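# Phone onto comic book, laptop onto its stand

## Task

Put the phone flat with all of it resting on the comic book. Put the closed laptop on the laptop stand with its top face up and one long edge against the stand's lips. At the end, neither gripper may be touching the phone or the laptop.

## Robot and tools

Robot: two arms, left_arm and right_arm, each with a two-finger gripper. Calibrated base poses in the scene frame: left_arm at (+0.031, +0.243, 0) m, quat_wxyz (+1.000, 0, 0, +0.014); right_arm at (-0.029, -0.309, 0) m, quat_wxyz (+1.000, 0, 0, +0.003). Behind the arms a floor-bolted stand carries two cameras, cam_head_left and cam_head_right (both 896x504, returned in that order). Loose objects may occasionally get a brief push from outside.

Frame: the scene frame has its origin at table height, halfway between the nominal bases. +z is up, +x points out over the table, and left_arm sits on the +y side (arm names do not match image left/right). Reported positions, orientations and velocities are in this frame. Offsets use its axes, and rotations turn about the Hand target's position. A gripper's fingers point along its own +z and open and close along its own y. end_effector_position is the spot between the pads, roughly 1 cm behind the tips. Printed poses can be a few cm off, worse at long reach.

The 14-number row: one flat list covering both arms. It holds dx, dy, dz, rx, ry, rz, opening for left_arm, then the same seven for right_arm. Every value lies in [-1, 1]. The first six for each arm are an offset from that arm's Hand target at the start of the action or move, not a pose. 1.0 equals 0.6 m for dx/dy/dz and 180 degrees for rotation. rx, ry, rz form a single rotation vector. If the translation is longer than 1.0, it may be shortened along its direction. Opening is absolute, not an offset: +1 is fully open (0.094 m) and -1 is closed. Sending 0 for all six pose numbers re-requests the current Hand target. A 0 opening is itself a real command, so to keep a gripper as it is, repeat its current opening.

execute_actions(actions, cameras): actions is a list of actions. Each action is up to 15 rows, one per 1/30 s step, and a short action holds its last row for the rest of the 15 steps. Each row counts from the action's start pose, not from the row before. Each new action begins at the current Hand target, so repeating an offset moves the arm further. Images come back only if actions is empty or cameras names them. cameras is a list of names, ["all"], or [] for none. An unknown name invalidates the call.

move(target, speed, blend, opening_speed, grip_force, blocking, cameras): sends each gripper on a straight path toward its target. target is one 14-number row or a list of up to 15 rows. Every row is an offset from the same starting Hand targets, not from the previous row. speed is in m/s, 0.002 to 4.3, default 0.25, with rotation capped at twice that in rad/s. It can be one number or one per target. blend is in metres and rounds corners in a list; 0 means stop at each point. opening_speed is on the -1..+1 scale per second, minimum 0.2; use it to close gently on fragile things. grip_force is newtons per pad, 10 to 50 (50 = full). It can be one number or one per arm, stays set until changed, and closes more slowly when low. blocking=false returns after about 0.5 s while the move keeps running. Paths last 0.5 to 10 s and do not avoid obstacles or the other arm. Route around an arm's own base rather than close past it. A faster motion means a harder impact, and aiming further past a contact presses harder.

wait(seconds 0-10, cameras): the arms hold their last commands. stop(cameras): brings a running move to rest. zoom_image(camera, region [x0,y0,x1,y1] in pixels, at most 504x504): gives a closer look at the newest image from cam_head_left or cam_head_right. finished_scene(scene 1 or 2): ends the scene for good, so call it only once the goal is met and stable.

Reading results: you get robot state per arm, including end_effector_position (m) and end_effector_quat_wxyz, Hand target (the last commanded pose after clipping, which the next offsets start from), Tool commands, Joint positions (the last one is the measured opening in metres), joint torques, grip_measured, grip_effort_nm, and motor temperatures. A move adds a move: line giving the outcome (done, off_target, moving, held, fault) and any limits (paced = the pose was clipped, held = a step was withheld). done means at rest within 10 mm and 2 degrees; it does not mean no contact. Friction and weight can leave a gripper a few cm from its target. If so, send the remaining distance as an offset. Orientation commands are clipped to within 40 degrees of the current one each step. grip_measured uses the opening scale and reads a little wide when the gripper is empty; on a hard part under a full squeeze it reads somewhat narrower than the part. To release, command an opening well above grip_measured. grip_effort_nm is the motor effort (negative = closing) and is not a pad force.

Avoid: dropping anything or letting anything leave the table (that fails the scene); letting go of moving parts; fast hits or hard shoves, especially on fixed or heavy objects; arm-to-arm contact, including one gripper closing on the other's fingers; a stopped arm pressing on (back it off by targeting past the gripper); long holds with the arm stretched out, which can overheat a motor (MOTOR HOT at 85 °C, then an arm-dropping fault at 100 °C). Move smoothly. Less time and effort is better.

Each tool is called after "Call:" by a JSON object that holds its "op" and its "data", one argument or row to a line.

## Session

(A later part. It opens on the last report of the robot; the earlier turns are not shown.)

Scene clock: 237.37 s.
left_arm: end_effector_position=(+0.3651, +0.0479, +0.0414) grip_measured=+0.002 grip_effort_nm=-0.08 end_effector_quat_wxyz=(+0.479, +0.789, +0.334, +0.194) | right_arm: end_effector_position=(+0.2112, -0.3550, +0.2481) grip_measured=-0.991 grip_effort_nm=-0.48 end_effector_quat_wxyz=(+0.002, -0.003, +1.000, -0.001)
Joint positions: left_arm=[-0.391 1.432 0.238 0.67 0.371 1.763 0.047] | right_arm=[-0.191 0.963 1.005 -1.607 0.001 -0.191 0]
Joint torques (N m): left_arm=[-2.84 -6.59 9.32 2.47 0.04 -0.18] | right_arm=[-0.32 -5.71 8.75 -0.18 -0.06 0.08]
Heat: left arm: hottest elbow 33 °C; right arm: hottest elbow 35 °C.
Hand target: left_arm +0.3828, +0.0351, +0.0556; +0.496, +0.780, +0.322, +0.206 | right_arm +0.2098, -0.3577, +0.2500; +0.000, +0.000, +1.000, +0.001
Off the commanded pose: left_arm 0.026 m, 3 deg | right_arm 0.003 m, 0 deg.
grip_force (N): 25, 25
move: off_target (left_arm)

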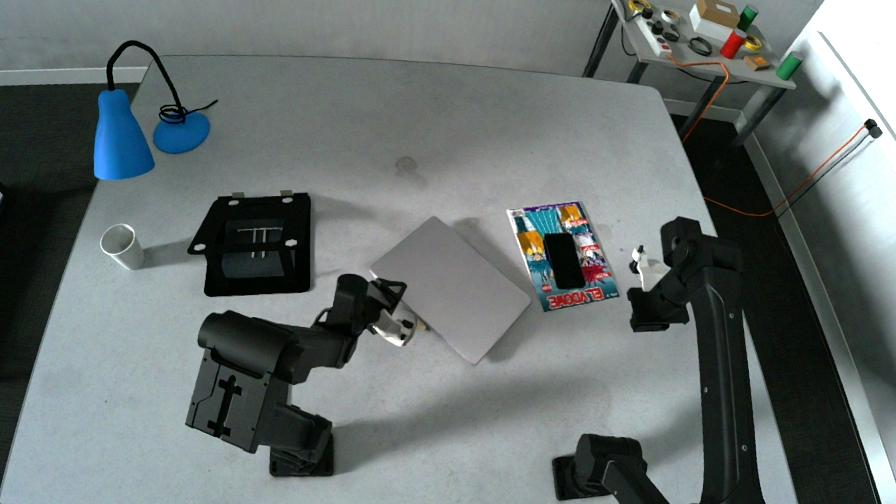

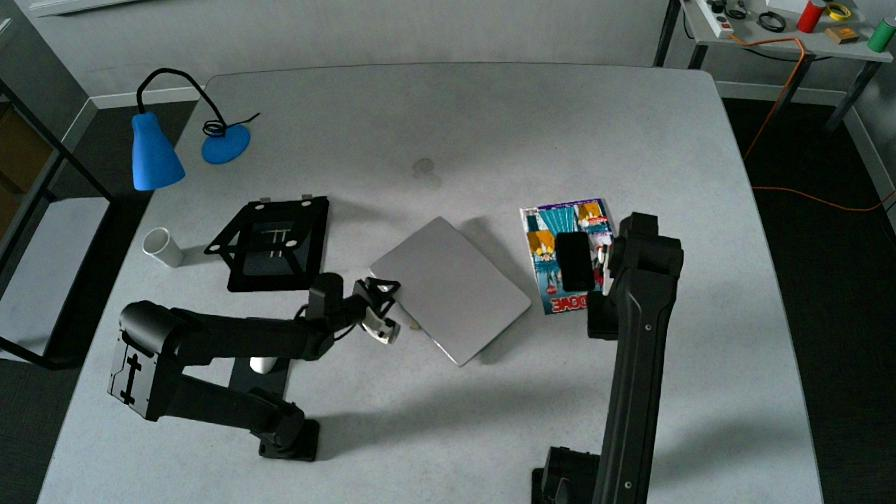

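Call:
{"op": "move", "data": {
  "target": [0.022,-0.022,-0.002,0,0,0,0,0,0,0,0,0,0,-1],
  "speed": 0.08
}}

Call:
{"op": "move", "data": {
  "target": [0,0,0,0,0,0,-0.9,0,0,0,0,0,0,-1],
  "opening_speed": 0.3,
  "grip_force": 50,
  "cameras": ["all"]
}}

Call:
{"op": "zoom_image", "data": {
  "camera": "cam_head_right",
  "region": [330, 220, 540, 380]
}}

Scene clock: 241.37 s.
left_arm: end_effector_position=(+0.3789, +0.0355, +0.0405) grip_measured=+0.002 grip_effort_nm=-0.08 end_effector_quat_wxyz=(+0.478, +0.789, +0.333, +0.195) | right_arm: end_effector_position=(+0.2112, -0.3550, +0.2481) grip_measured=-0.991 grip_effort_nm=-0.48 end_effector_quat_wxyz=(+0.002, -0.003, +1.000, -0.001)
Joint positions: left_arm=[-0.418 1.478 0.283 0.676 0.347 1.75 0.047] | right_arm=[-0.191 0.963 1.005 -1.607 0.001 -0.191 0]
Joint torques (N m): left_arm=[-2.73 -8.88 9.29 2.52 0 -0.12] | right_arm=[-0.38 -5.77 8.77 -0.17 -0.06 0.1]
Heat: left arm: hottest elbow 32 °C; right arm: hottest elbow 35 °C.
Hand target: left_arm +0.3962, +0.0220, +0.0546; +0.496, +0.780, +0.322, +0.206 | right_arm +0.2098, -0.3577, +0.2500; +0.000, +0.000, +1.000, +0.001
Off the commanded pose: left_arm 0.026 m, 3 deg | right_arm 0.003 m, 0 deg.
grip_force (N): 25, 25
move: off_target (left_arm)

Scene clock: 244.57 s.
left_arm: end_effector_position=(+0.3801, +0.0354, +0.0412) grip_measured=-0.477 grip_effort_nm=-1.00 end_effector_quat_wxyz=(+0.480, +0.787, +0.333, +0.198) | right_arm: end_effector_position=(+0.2112, -0.3550, +0.2481) grip_measured=-0.991 grip_effort_nm=-0.48 end_effector_quat_wxyz=(+0.002, -0.003, +1.000, -0.001)
Joint positions: left_arm=[-0.418 1.483 0.283 0.689 0.345 1.748 0.025] | right_arm=[-0.191 0.963 1.005 -1.607 0.001 -0.191 0]
Joint torques (N m): left_arm=[-1.85 -8.41 9.39 2.06 0.06 -0.1] | right_arm=[-0.38 -5.6 8.76 -0.17 -0.05 0.09]
Heat: left arm: hottest elbow 32 °C; right arm: hottest elbow 35 °C.
Hand target: left_arm +0.3962, +0.0220, +0.0545; +0.496, +0.780, +0.322, +0.206 | right_arm +0.2098, -0.3577, +0.2500; +0.000, +0.000, +1.000, +0.001
Off the commanded pose: left_arm 0.025 m, 3 deg | right_arm 0.003 m, 0 deg.
move: off_target (left_arm)

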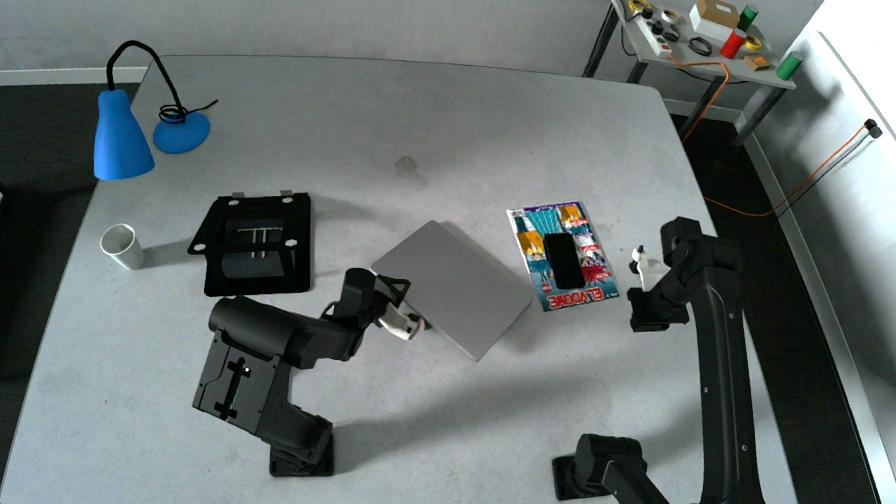

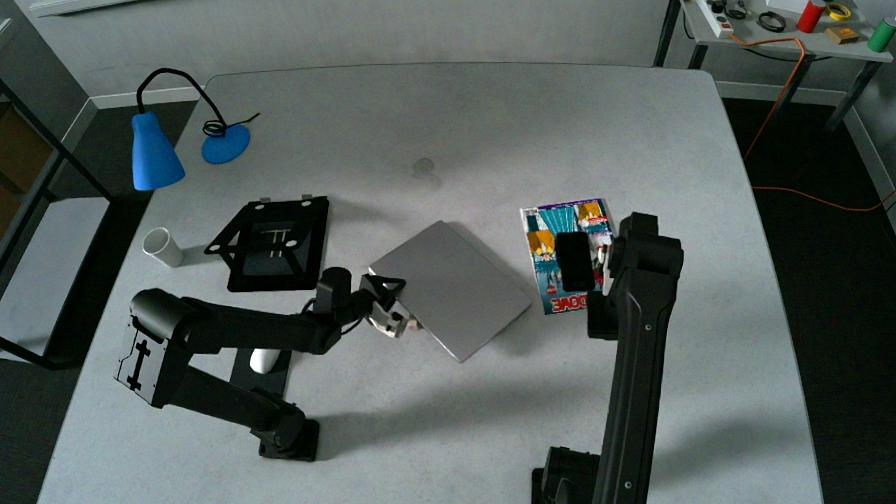

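Scaled by 2.400.

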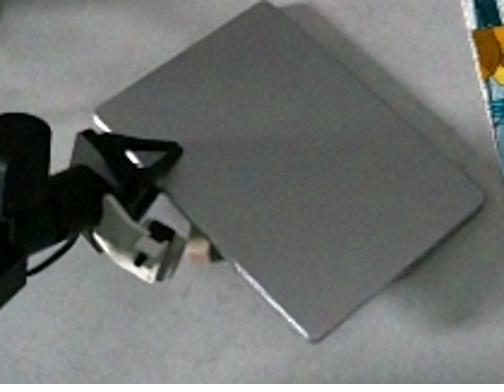

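Call:
{"op": "move", "data": {
  "target": [-0.03,0.03,0.17,0,0,0,-0.9,0,0,0,0,0,0,-1],
  "speed": 0.12,
  "cameras": ["all"]
}}

Call:
{"op": "zoom_image", "data": {
  "camera": "cam_head_right",
  "region": [330, 180, 540, 380]
}}

Scene clock: 248.67 s.
left_arm: end_effector_position=(+0.3435, +0.0516, +0.1005) grip_measured=-0.616 grip_effort_nm=-1.01 end_effector_quat_wxyz=(+0.458, +0.801, +0.347, +0.170) | right_arm: end_effector_position=(+0.2112, -0.3550, +0.2481) grip_measured=-0.991 grip_effort_nm=-0.48 end_effector_quat_wxyz=(+0.002, -0.003, +1.000, -0.001)
Joint positions: left_arm=[-0.407 1.019 0.286 0.139 0.362 1.752 0.018] | right_arm=[-0.191 0.963 1.005 -1.607 0.001 -0.191 0]
Joint torques (N m): left_arm=[-0.56 -8.7 17.4 1.66 0.67 0.04] | right_arm=[-0.32 -5.71 8.76 -0.14 -0.06 0.09]
Heat: left arm: hottest elbow 33 °C; right arm: hottest elbow 35 °C.
Hand target: left_arm +0.3782, +0.0401, +0.1564; +0.496, +0.780, +0.322, +0.206 | right_arm +0.2098, -0.3577, +0.2500; +0.000, +0.000, +1.000, +0.001
Off the commanded pose: left_arm 0.067 m, 7 deg | right_arm 0.003 m, 0 deg.
move: off_target (left_arm)

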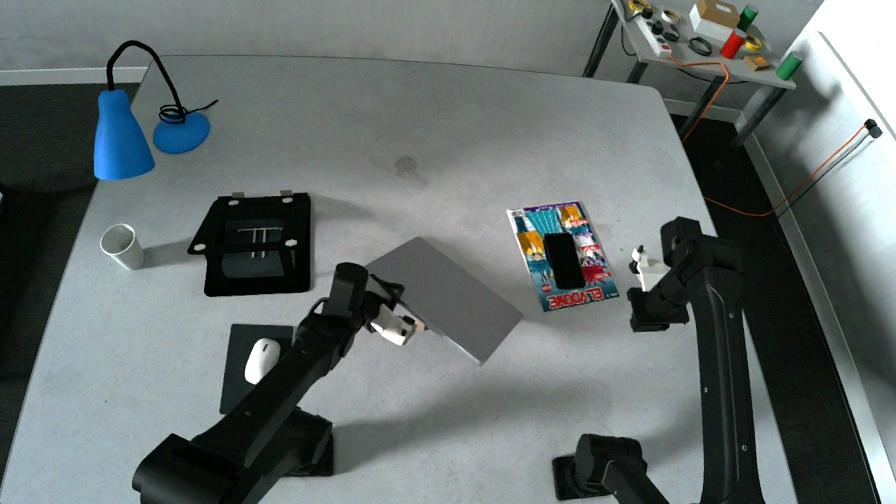

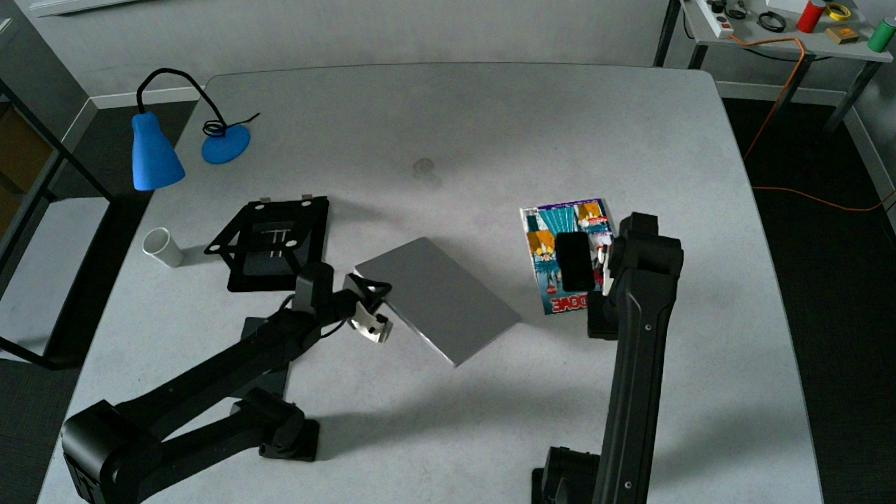

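Scaled by 2.400.

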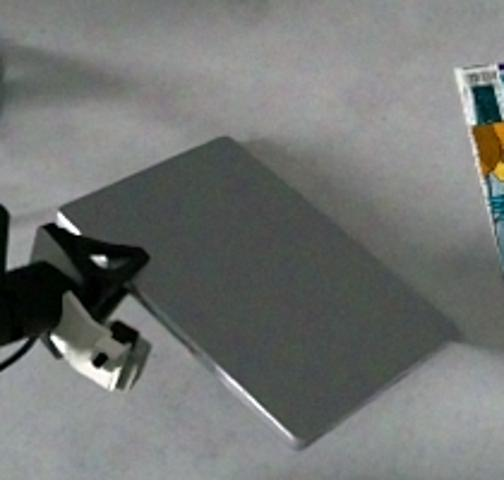

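Call:
{"op": "move", "data": {
  "target": [-0.1,0.03,0.06,0,0,0.25,-0.9,0,0,0,0,0,0,-1],
  "speed": 0.15,
  "cameras": ["all"]
}}

Call:
{"op": "zoom_image", "data": {
  "camera": "cam_head_left",
  "region": [330, 180, 540, 380]
}}

Call:
{"op": "zoom_image", "data": {
  "camera": "cam_head_right",
  "region": [330, 180, 540, 380]
}}

Scene clock: 255.93 s.
left_arm: end_effector_position=(+0.2910, +0.0875, +0.1209) grip_measured=-0.635 grip_effort_nm=-1.00 end_effector_quat_wxyz=(+0.318, +0.645, +0.587, +0.372) | right_arm: end_effector_position=(+0.2112, -0.3550, +0.2481) grip_measured=-0.991 grip_effort_nm=-0.48 end_effector_quat_wxyz=(+0.002, -0.003, +1.000, -0.001)
Joint positions: left_arm=[-0.987 0.818 0.307 -0.328 -0.794 1.026 0.017] | right_arm=[-0.191 0.963 1.005 -1.607 0.001 -0.191 0]
Joint torques (N m): left_arm=[-1.14 -5.48 21.81 1.52 -1.93 -0.04] | right_arm=[-0.32 -5.71 8.79 -0.17 -0.05 0.09]
Heat: left arm: hottest elbow 35 °C; right arm: hottest elbow 35 °C.
Hand target: left_arm +0.3182, +0.0580, +0.1926; +0.379, +0.597, +0.596, +0.380 | right_arm +0.2098, -0.3577, +0.2500; +0.000, +0.000, +1.000, +0.001
Off the commanded pose: left_arm 0.082 m, 9 deg | right_arm 0.003 m, 0 deg.
move: off_target (left_arm)

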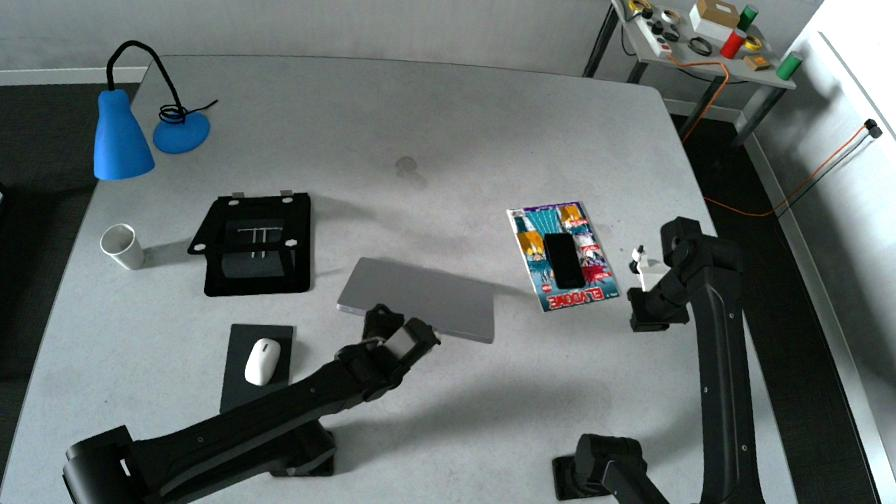

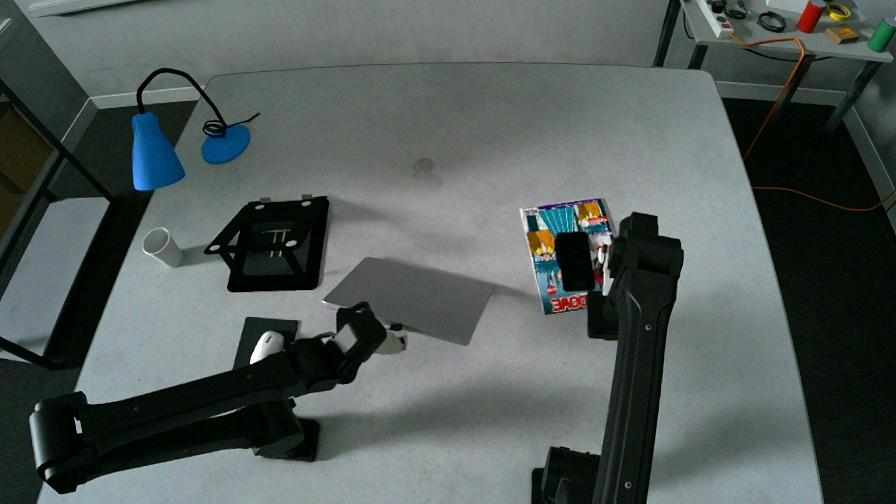

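Scaled by 2.400.

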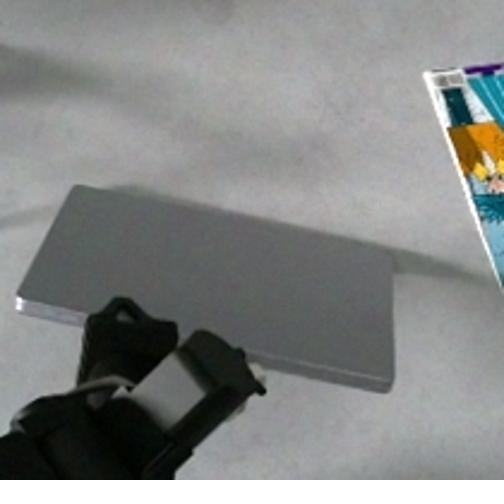

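Scaled by 2.400.

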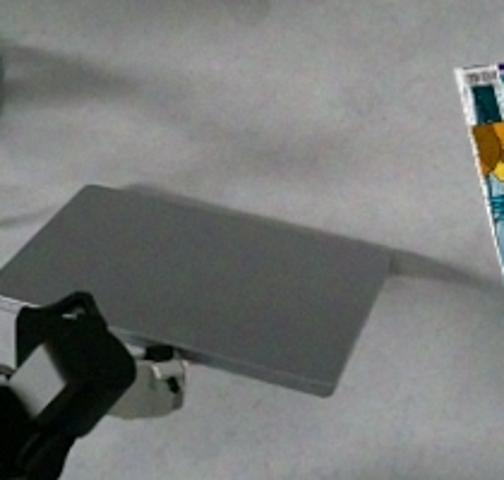

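Call:
{"op": "move", "data": {
  "target": [
    [-0.03,0.05,0.3,0,0,0,-0.9,0,0,0,0,0,0,-1],
    [-0.03,0.4,0.3,0,0,0,-0.9,0,0,0,0,0,0,-1]
  ],
  "speed": 0.15,
  "blend": [0.04,0],
  "cameras": ["all"]
}}

Call:
{"op": "zoom_image", "data": {
  "camera": "cam_head_left",
  "region": [180, 150, 440, 380]
}}

Call:
{"op": "zoom_image", "data": {
  "camera": "cam_head_right",
  "region": [180, 150, 440, 380]
}}

Scene clock: 266.77 s.
left_arm: end_effector_position=(+0.2718, +0.2893, +0.2357) grip_measured=-0.635 grip_effort_nm=-1.01 end_effector_quat_wxyz=(+0.319, +0.640, +0.643, +0.276) | right_arm: end_effector_position=(+0.2112, -0.3550, +0.2481) grip_measured=-0.991 grip_effort_nm=-0.48 end_effector_quat_wxyz=(+0.002, -0.003, +1.000, -0.001)
Joint positions: left_arm=[0.45 0.371 0.552 -0.96 0.41 1.872 0.017] | right_arm=[-0.191 0.963 1.005 -1.607 0.001 -0.191 0]
Joint torques (N m): left_arm=[-0.56 -2.26 -26.37 3.85 1.79 -0.71] | right_arm=[-0.32 -5.66 8.77 -0.17 -0.06 0.09]
Motor temperatures (°C): left_arm=[23 25 38 24 29 24 28] | right_arm=[27 33 35 25 24 23 25]
Heat: left arm: hottest elbow 38 °C; right arm: hottest elbow 35 °C.
Hand target: left_arm +0.3003, +0.2981, +0.3725; +0.379, +0.597, +0.596, +0.380 | right_arm +0.2098, -0.3577, +0.2500; +0.000, +0.000, +1.000, +0.001
Off the commanded pose: left_arm 0.140 m, 16 deg | right_arm 0.003 m, 0 deg.
move: off_target (left_arm)

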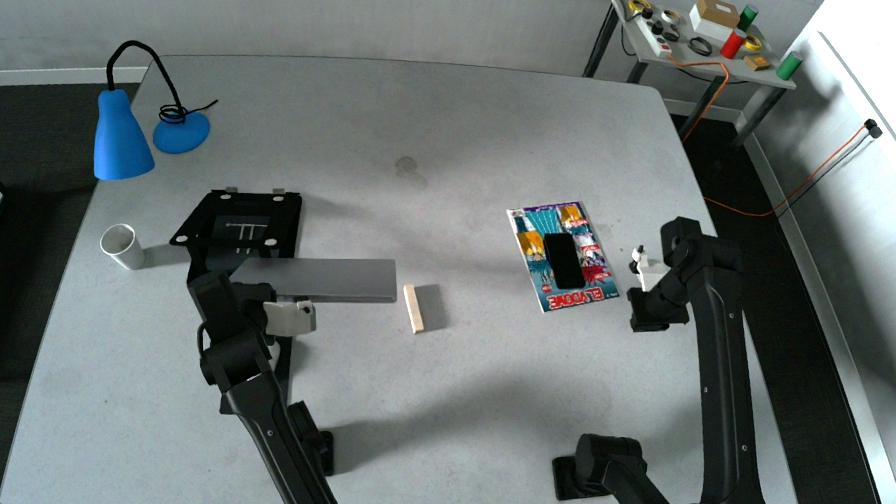

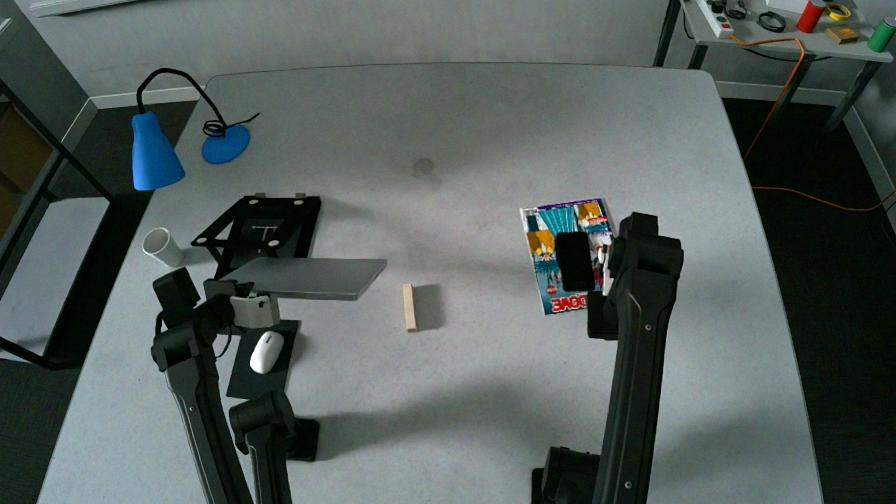

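Scaled by 1.938.

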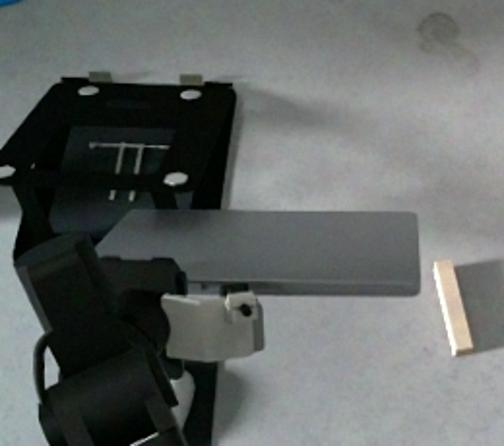

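Scaled by 1.938.

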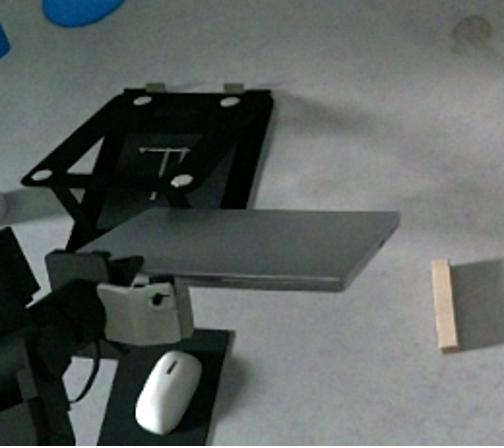

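Call:
{"op": "move", "data": {
  "target": [0,0,0,0,0,0,-0.9,-0.02,0.813,0.1,0.215,-0.215,-0.465,0.1],
  "speed": 0.4,
  "cameras": ["all"]
}}

Call:
{"op": "zoom_image", "data": {
  "camera": "cam_head_left",
  "region": [180, 180, 460, 400]
}}

Call:
{"op": "zoom_image", "data": {
  "camera": "cam_head_right",
  "region": [180, 180, 460, 400]
}}

Scene clock: 285.97 s.
left_arm: end_effector_position=(+0.2718, +0.2893, +0.2357) grip_measured=-0.635 grip_effort_nm=-1.00 end_effector_quat_wxyz=(+0.319, +0.640, +0.643, +0.276) | right_arm: end_effector_position=(+0.2013, +0.1168, +0.3059) grip_measured=+0.099 grip_effort_nm=0.06 end_effector_quat_wxyz=(+0.337, +0.447, +0.724, +0.402)
Joint positions: left_arm=[0.45 0.371 0.552 -0.96 0.41 1.872 0.017] | right_arm=[1.351 1.229 1.034 -0.584 0.877 2.075 0.052]
Joint torques (N m): left_arm=[-0.21 -2.73 -26.17 3.73 1.72 -0.67] | right_arm=[1.38 -9.93 10.7 1.68 0.42 0.15]
Motor temperatures (°C): left_arm=[23 25 45 24 32 24 28] | right_arm=[27 33 35 25 24 23 25]
Heat: left arm: hottest elbow 45 °C; right arm: hottest elbow 35 °C.
Hand target: left_arm +0.3003, +0.2981, +0.3725; +0.379, +0.597, +0.596, +0.380 | right_arm +0.1978, +0.1302, +0.3100; +0.297, +0.641, +0.643, +0.297
Off the commanded pose: left_arm 0.140 m, 16 deg | right_arm 0.014 m, 27 deg.
joint sent to its limit (right arm) — joint 6 (wrist roll), upper limit. The joint targets are off in orientation, not in position.
move: off_target (left_arm, right_arm)

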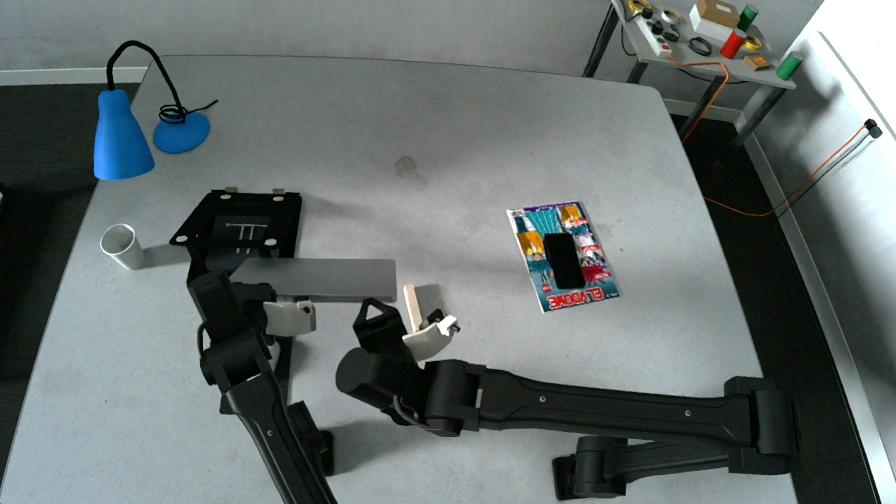

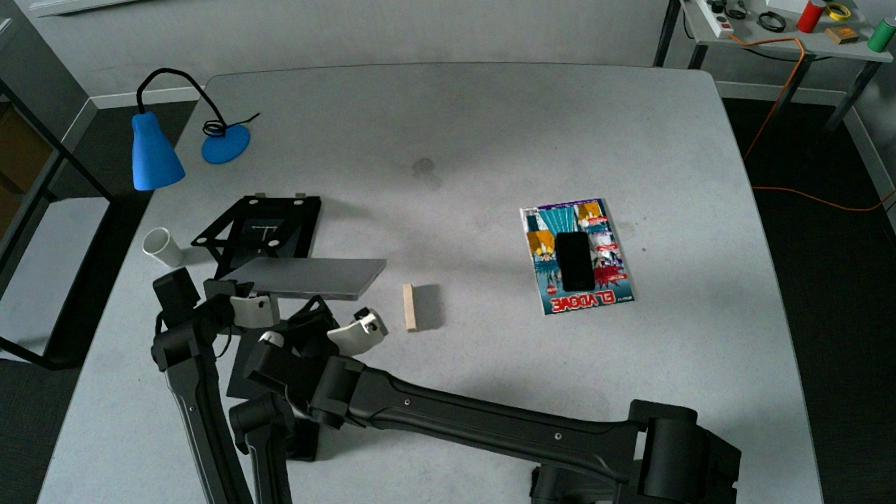

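Scaled by 1.800.

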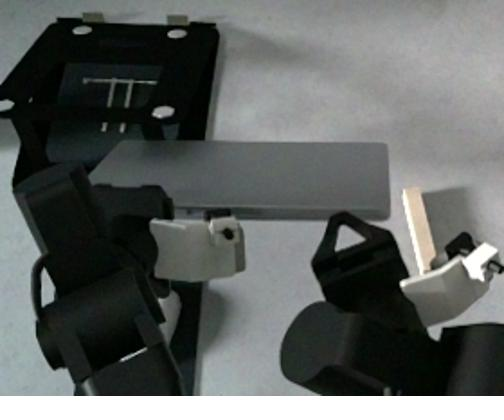

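Scaled by 1.800.

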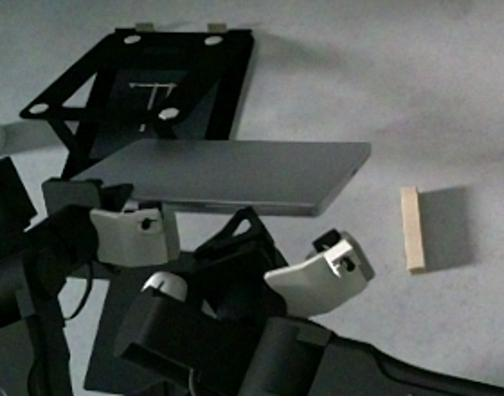

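Call:
{"op": "move", "data": {
  "target": [0,0,0,0,0,0,-0.9,0.032,-0.067,-0.04,0.09,0,0.106,0.1],
  "speed": 0.3,
  "cameras": ["all"]
}}

Call:
{"op": "zoom_image", "data": {
  "camera": "cam_head_left",
  "region": [250, 220, 460, 400]
}}

Call:
{"op": "zoom_image", "data": {
  "camera": "cam_head_right",
  "region": [250, 220, 460, 400]
}}

Scene clock: 292.97 s.
left_arm: end_effector_position=(+0.2718, +0.2893, +0.2357) grip_measured=-0.635 grip_effort_nm=-1.00 end_effector_quat_wxyz=(+0.319, +0.640, +0.643, +0.276) | right_arm: end_effector_position=(+0.2142, +0.0953, +0.2852) grip_measured=+0.099 grip_effort_nm=0.06 end_effector_quat_wxyz=(+0.173, +0.463, +0.743, +0.451)
Joint positions: left_arm=[0.45 0.371 0.552 -0.96 0.41 1.872 0.017] | right_arm=[1.188 1.087 0.888 -0.436 0.455 2.075 0.052]
Joint torques (N m): left_arm=[-0.5 -2.55 -26.24 3.52 1.79 -0.71] | right_arm=[-0.26 -9.88 8.43 1.63 0.15 0.16]
Heat: left arm: hottest elbow 48 °C; right arm: hottest elbow 36 °C.
Hand target: left_arm +0.3003, +0.2981, +0.3725; +0.379, +0.597, +0.596, +0.380 | right_arm +0.2169, +0.0900, +0.2859; +0.151, +0.561, +0.692, +0.429
Off the commanded pose: left_arm 0.140 m, 16 deg | right_arm 0.006 m, 13 deg.
joint sent to its limit (right arm) — joint 6 (wrist roll), upper limit. The joint targets are off in orientation, not in position.
move: off_target (left_arm, right_arm)

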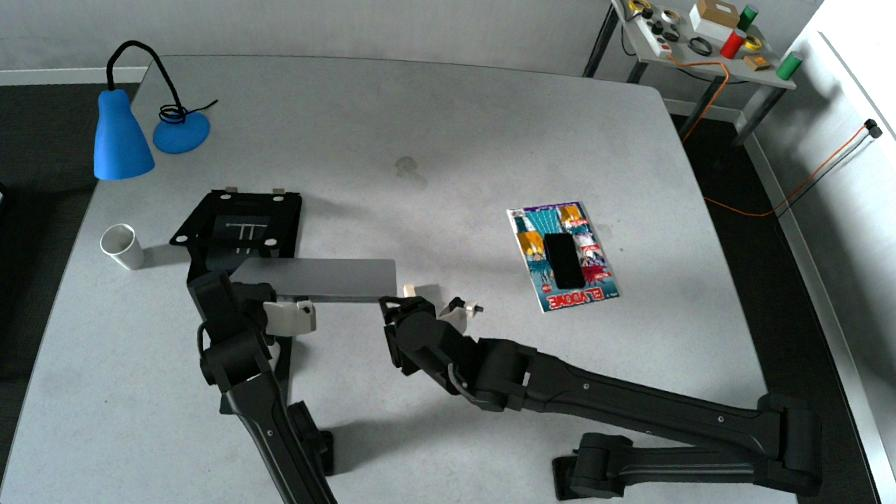

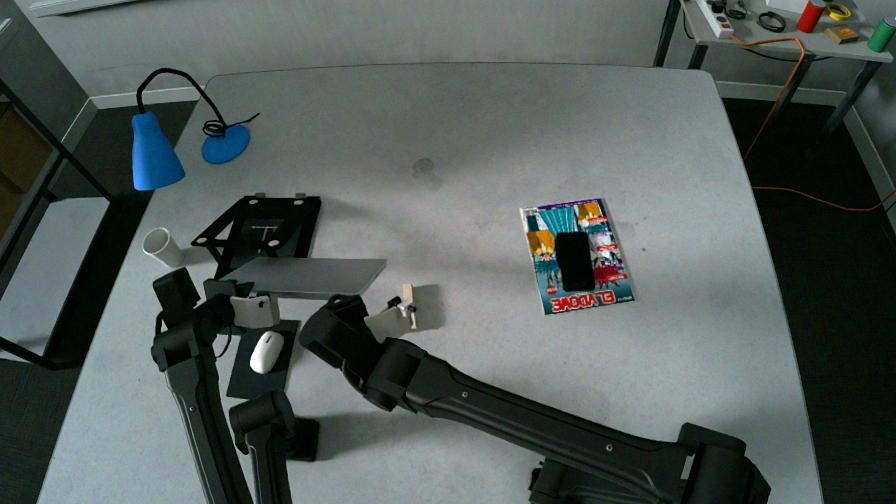

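Scaled by 2.400.

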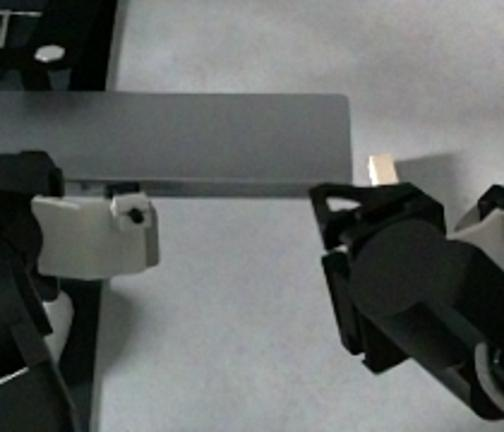

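Scaled by 2.400.

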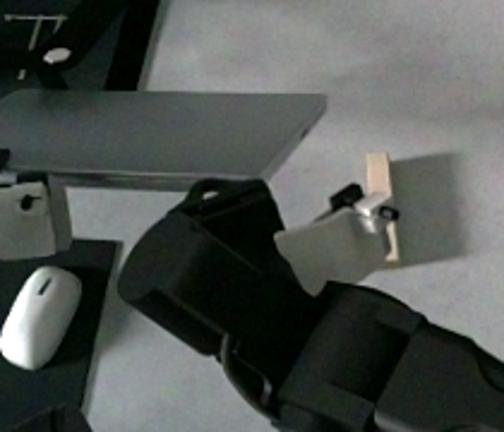

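Call:
{"op": "move", "data": {
  "target": [0,0,0,0,0,0,-0.9,0.088,0.05,-0.075,0,0,0,0.1],
  "speed": 0.1,
  "cameras": ["all"]
}}

Call:
{"op": "zoom_image", "data": {
  "camera": "cam_head_left",
  "region": [250, 220, 460, 400]
}}

Call:
{"op": "zoom_image", "data": {
  "camera": "cam_head_right",
  "region": [250, 220, 460, 400]
}}

Scene clock: 298.57 s.
left_arm: end_effector_position=(+0.2718, +0.2893, +0.2357) grip_measured=-0.635 grip_effort_nm=-1.00 end_effector_quat_wxyz=(+0.319, +0.640, +0.643, +0.276) | right_arm: end_effector_position=(+0.2607, +0.1144, +0.2357) grip_measured=+0.099 grip_effort_nm=0.07 end_effector_quat_wxyz=(+0.168, +0.487, +0.736, +0.438)
Joint positions: left_arm=[0.45 0.371 0.552 -0.96 0.41 1.872 0.017] | right_arm=[1.098 1.243 0.888 -0.297 0.397 2.075 0.052]
Joint torques (N m): left_arm=[-0.38 -1.9 -26.4 3.48 1.78 -0.71] | right_arm=[-0.32 -10.11 10.44 1.85 0.13 0.16]
Motor temperatures (°C): left_arm=[23 25 50 24 33 24 28] | right_arm=[27 32 36 25 24 23 25]
Heat: left arm: hottest elbow 50 °C; right arm: hottest elbow 36 °C.
Hand target: left_arm +0.3003, +0.2981, +0.3725; +0.379, +0.597, +0.596, +0.380 | right_arm +0.2698, +0.1200, +0.2409; +0.151, +0.561, +0.692, +0.429
Off the commanded pose: left_arm 0.140 m, 16 deg | right_arm 0.012 m, 10 deg.
joint sent to its limit (right arm) — joint 6 (wrist roll), upper limit. The joint targets are off in orientation, not in position.
move: off_target (left_arm, right_arm)

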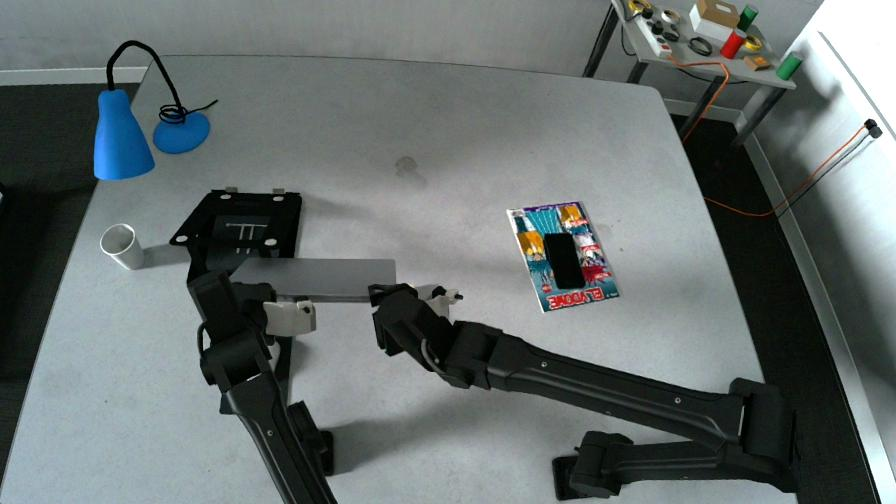

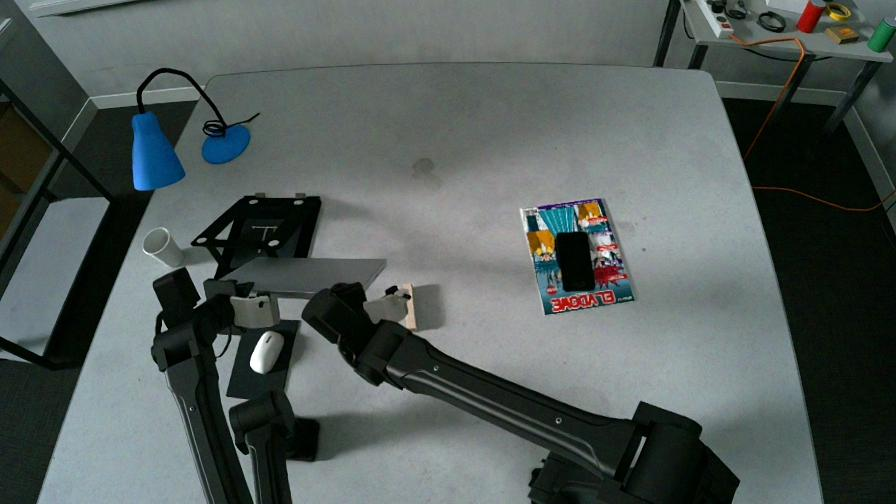

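Scaled by 2.400.

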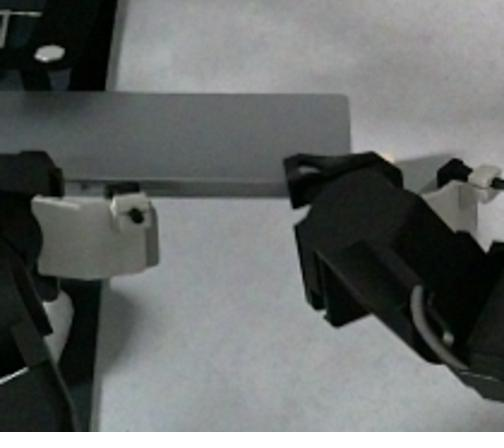

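Scaled by 2.400.

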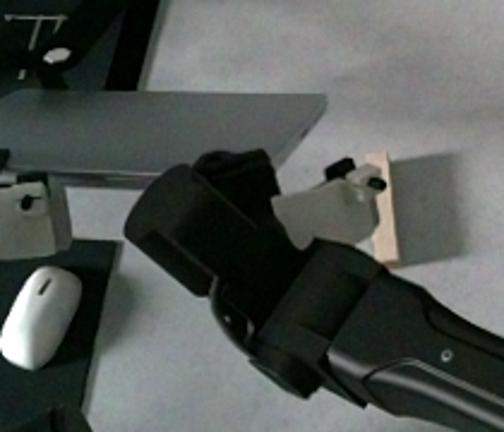

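Straddling the edge. Advance a touch, close.

Call:
{"op": "move", "data": {
  "target": [
    [0,0,0,0,0,0,-0.9,0.012,0.007,-0.005,0,0,0,0.1],
    [0,0,0,0,0,0,-0.9,0.012,0.007,-0.005,0,0,0,-0.9]
  ],
  "speed": 0.1,
  "opening_speed": 0.4,
  "cameras": ["all"]
}}

Scene clock: 304.03 s.
left_arm: end_effector_position=(+0.2720, +0.2883, +0.2361) grip_measured=-0.635 grip_effort_nm=-1.00 end_effector_quat_wxyz=(+0.319, +0.647, +0.634, +0.278) | right_arm: end_effector_position=(+0.2693, +0.1164, +0.2328) grip_measured=-0.580 grip_effort_nm=-1.03 end_effector_quat_wxyz=(+0.166, +0.494, +0.729, +0.444)
Joint positions: left_arm=[0.452 0.371 0.552 -0.96 0.419 1.895 0.017] | right_arm=[1.083 1.261 0.888 -0.265 0.389 2.082 0.02]
Joint torques (N m): left_arm=[-0.44 -2.2 -26.07 3.58 1.6 -0.88] | right_arm=[0.03 -9.82 11.08 1.22 0.22 0.11]
Heat: left arm: hottest elbow 52 °C; right arm: hottest elbow 36 °C.
Hand target: left_arm +0.3003, +0.2980, +0.3725; +0.379, +0.597, +0.596, +0.380 | right_arm +0.2769, +0.1242, +0.2381; +0.151, +0.561, +0.692, +0.429
Off the commanded pose: left_arm 0.140 m, 15 deg | right_arm 0.012 m, 9 deg.
joint sent to its limit (right arm) — joint 6 (wrist roll), upper limit. The joint targets are off in orientation, not in position.
move: off_target (left_arm, right_arm); target 2's new opening was sent with right_arm's hand 0.017 m and 10 deg from that target

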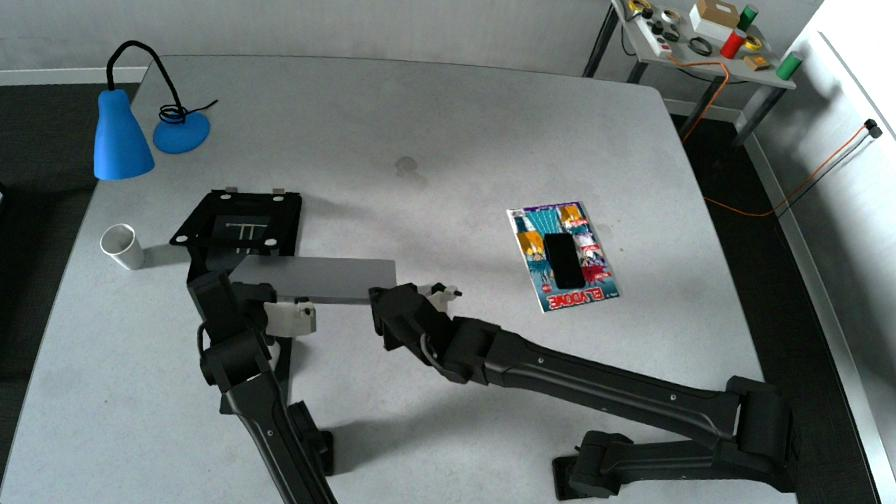

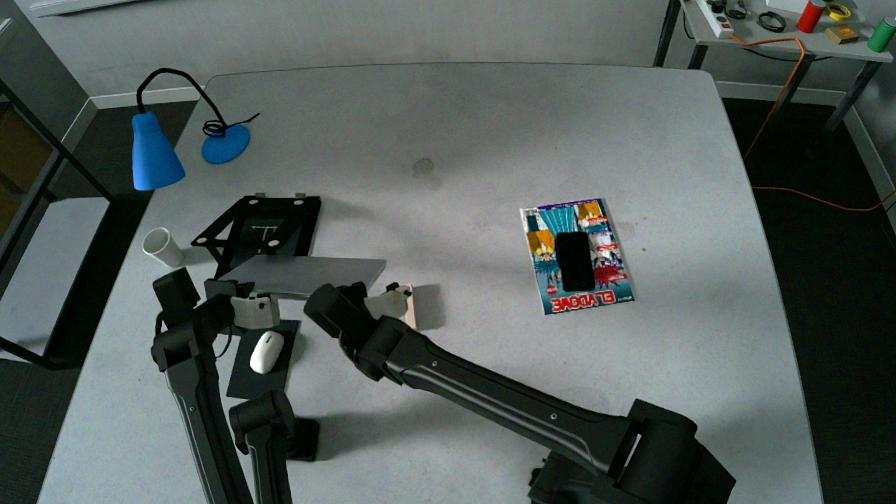

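Call:
{"op": "move", "data": {
  "target": [0,0,0.0,0,0,0,-0.9,0,0,0.15,0,-0.06,0,-0.9],
  "speed": 0.1,
  "cameras": ["all"]
}}

Call:
{"op": "zoom_image", "data": {
  "camera": "cam_head_left",
  "region": [160, 170, 440, 400]
}}

Call:
{"op": "zoom_image", "data": {
  "camera": "cam_head_right",
  "region": [160, 170, 440, 400]
}}

Scene clock: 308.87 s.
left_arm: end_effector_position=(+0.2734, +0.2853, +0.2454) grip_measured=-0.635 grip_effort_nm=-1.00 end_effector_quat_wxyz=(+0.338, +0.628, +0.647, +0.270) | right_arm: end_effector_position=(+0.2754, +0.1126, +0.2603) grip_measured=-0.586 grip_effort_nm=-1.03 end_effector_quat_wxyz=(+0.220, +0.504, +0.713, +0.436)
Joint positions: left_arm=[0.452 0.369 0.566 -0.96 0.44 1.83 0.017] | right_arm=[1.109 1.257 0.95 -0.342 0.523 2.082 0.019]
Joint torques (N m): left_arm=[-1.67 -1.73 -27.22 3.86 0.23 -0.45] | right_arm=[1.44 -16.03 14.82 0.95 1.12 0.11]
Heat: left arm: hottest elbow 53 °C; right arm: hottest elbow 37 °C.
Hand target: left_arm +0.3003, +0.2980, +0.3725; +0.379, +0.597, +0.596, +0.380 | right_arm +0.2769, +0.1242, +0.3279; +0.215, +0.518, +0.674, +0.480
Off the commanded pose: left_arm 0.131 m, 15 deg | right_arm 0.069 m, 7 deg.
joint sent to its limit (right arm) — joint 6 (wrist roll), upper limit. The joint targets are off in position, not in orientation.
move: off_target (left_arm, right_arm)

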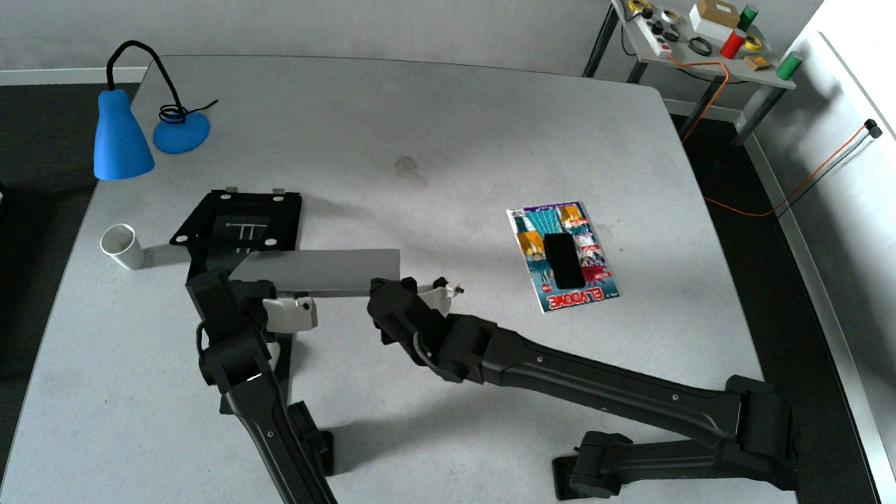

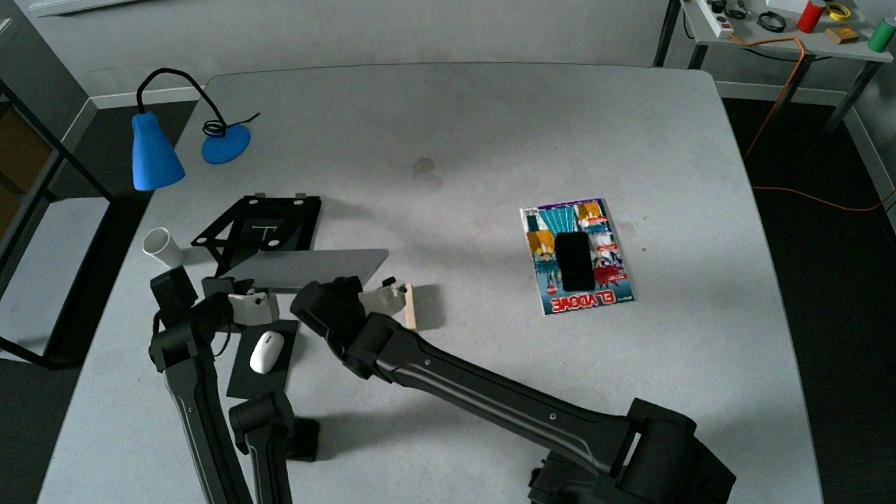

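Scaled by 1.800.

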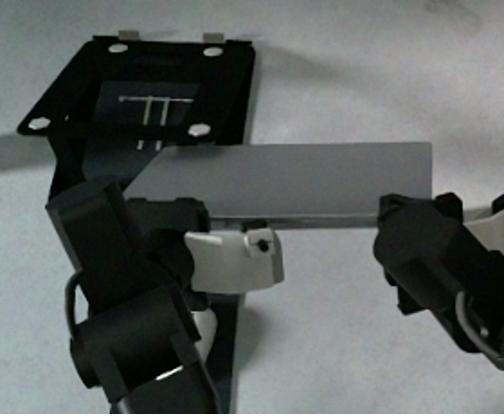

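Scaled by 1.800.

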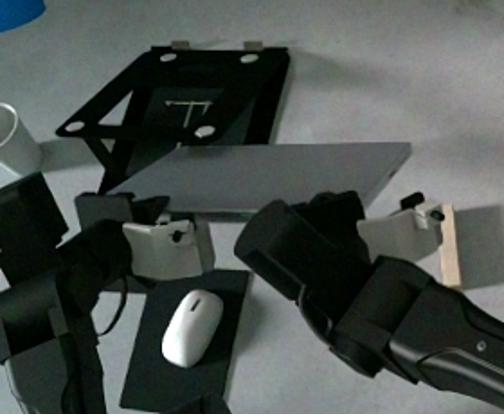

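Call:
{"op": "move", "data": {
  "target": [-0.02,0,0.1,0,-0.06,0,-0.9,-0.02,0.0,0.16,0,-0.06,0,-0.9],
  "speed": 0.1,
  "cameras": ["all"]
}}

Call:
{"op": "zoom_image", "data": {
  "camera": "cam_head_left",
  "region": [160, 170, 440, 400]
}}

Scene clock: 312.37 s.
left_arm: end_effector_position=(+0.2721, +0.2827, +0.3179) grip_measured=-0.635 grip_effort_nm=-1.01 end_effector_quat_wxyz=(+0.410, +0.589, +0.614, +0.328) | right_arm: end_effector_position=(+0.2685, +0.1089, +0.3417) grip_measured=-0.619 grip_effort_nm=-1.04 end_effector_quat_wxyz=(+0.283, +0.486, +0.681, +0.470)
Joint positions: left_arm=[0.533 0.297 0.642 -0.906 0.572 1.767 0.017] | right_arm=[1.164 1.191 1.038 -0.389 0.684 2.011 0.018]
Joint torques (N m): left_arm=[0.73 1.08 25.73 5.3 -0.04 -0.37] | right_arm=[1.9 -14.51 16.91 1.54 0.63 -0.29]
Motor temperatures (°C): left_arm=[23 25 56 25 32 24 28] | right_arm=[27 32 38 25 24 23 26]
Heat: left arm: hottest elbow 56 °C; right arm: hottest elbow 38 °C.
Hand target: left_arm +0.2883, +0.2980, +0.4325; +0.434, +0.559, +0.558, +0.434 | right_arm +0.2649, +0.1242, +0.4240; +0.278, +0.471, +0.651, +0.526
Off the commanded pose: left_arm 0.117 m, 14 deg | right_arm 0.084 m, 8 deg.
move: off_target (left_arm, right_arm)

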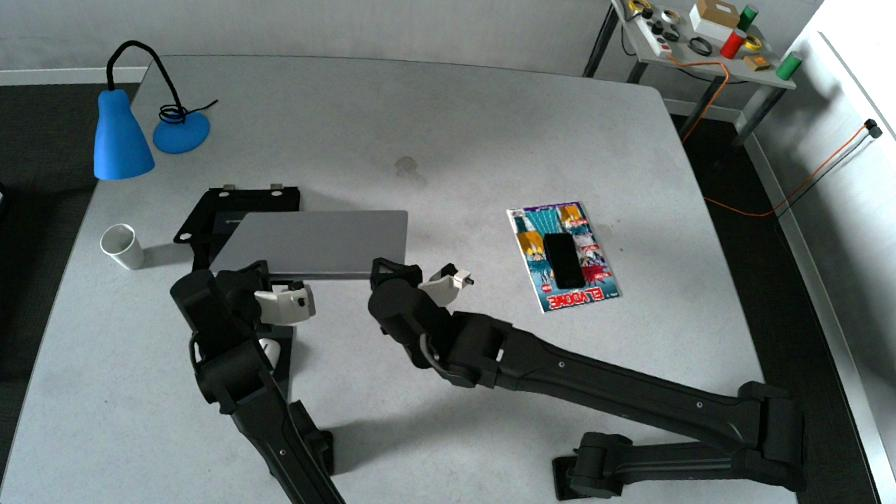

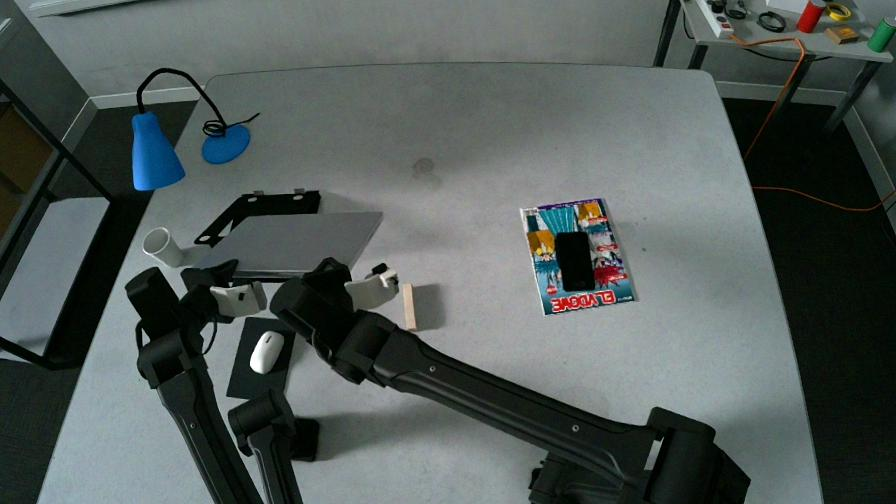

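Scaled by 1.800.

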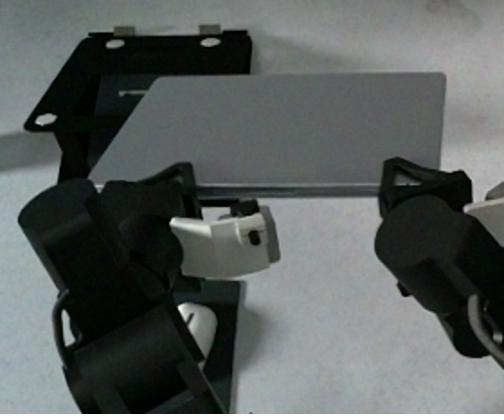

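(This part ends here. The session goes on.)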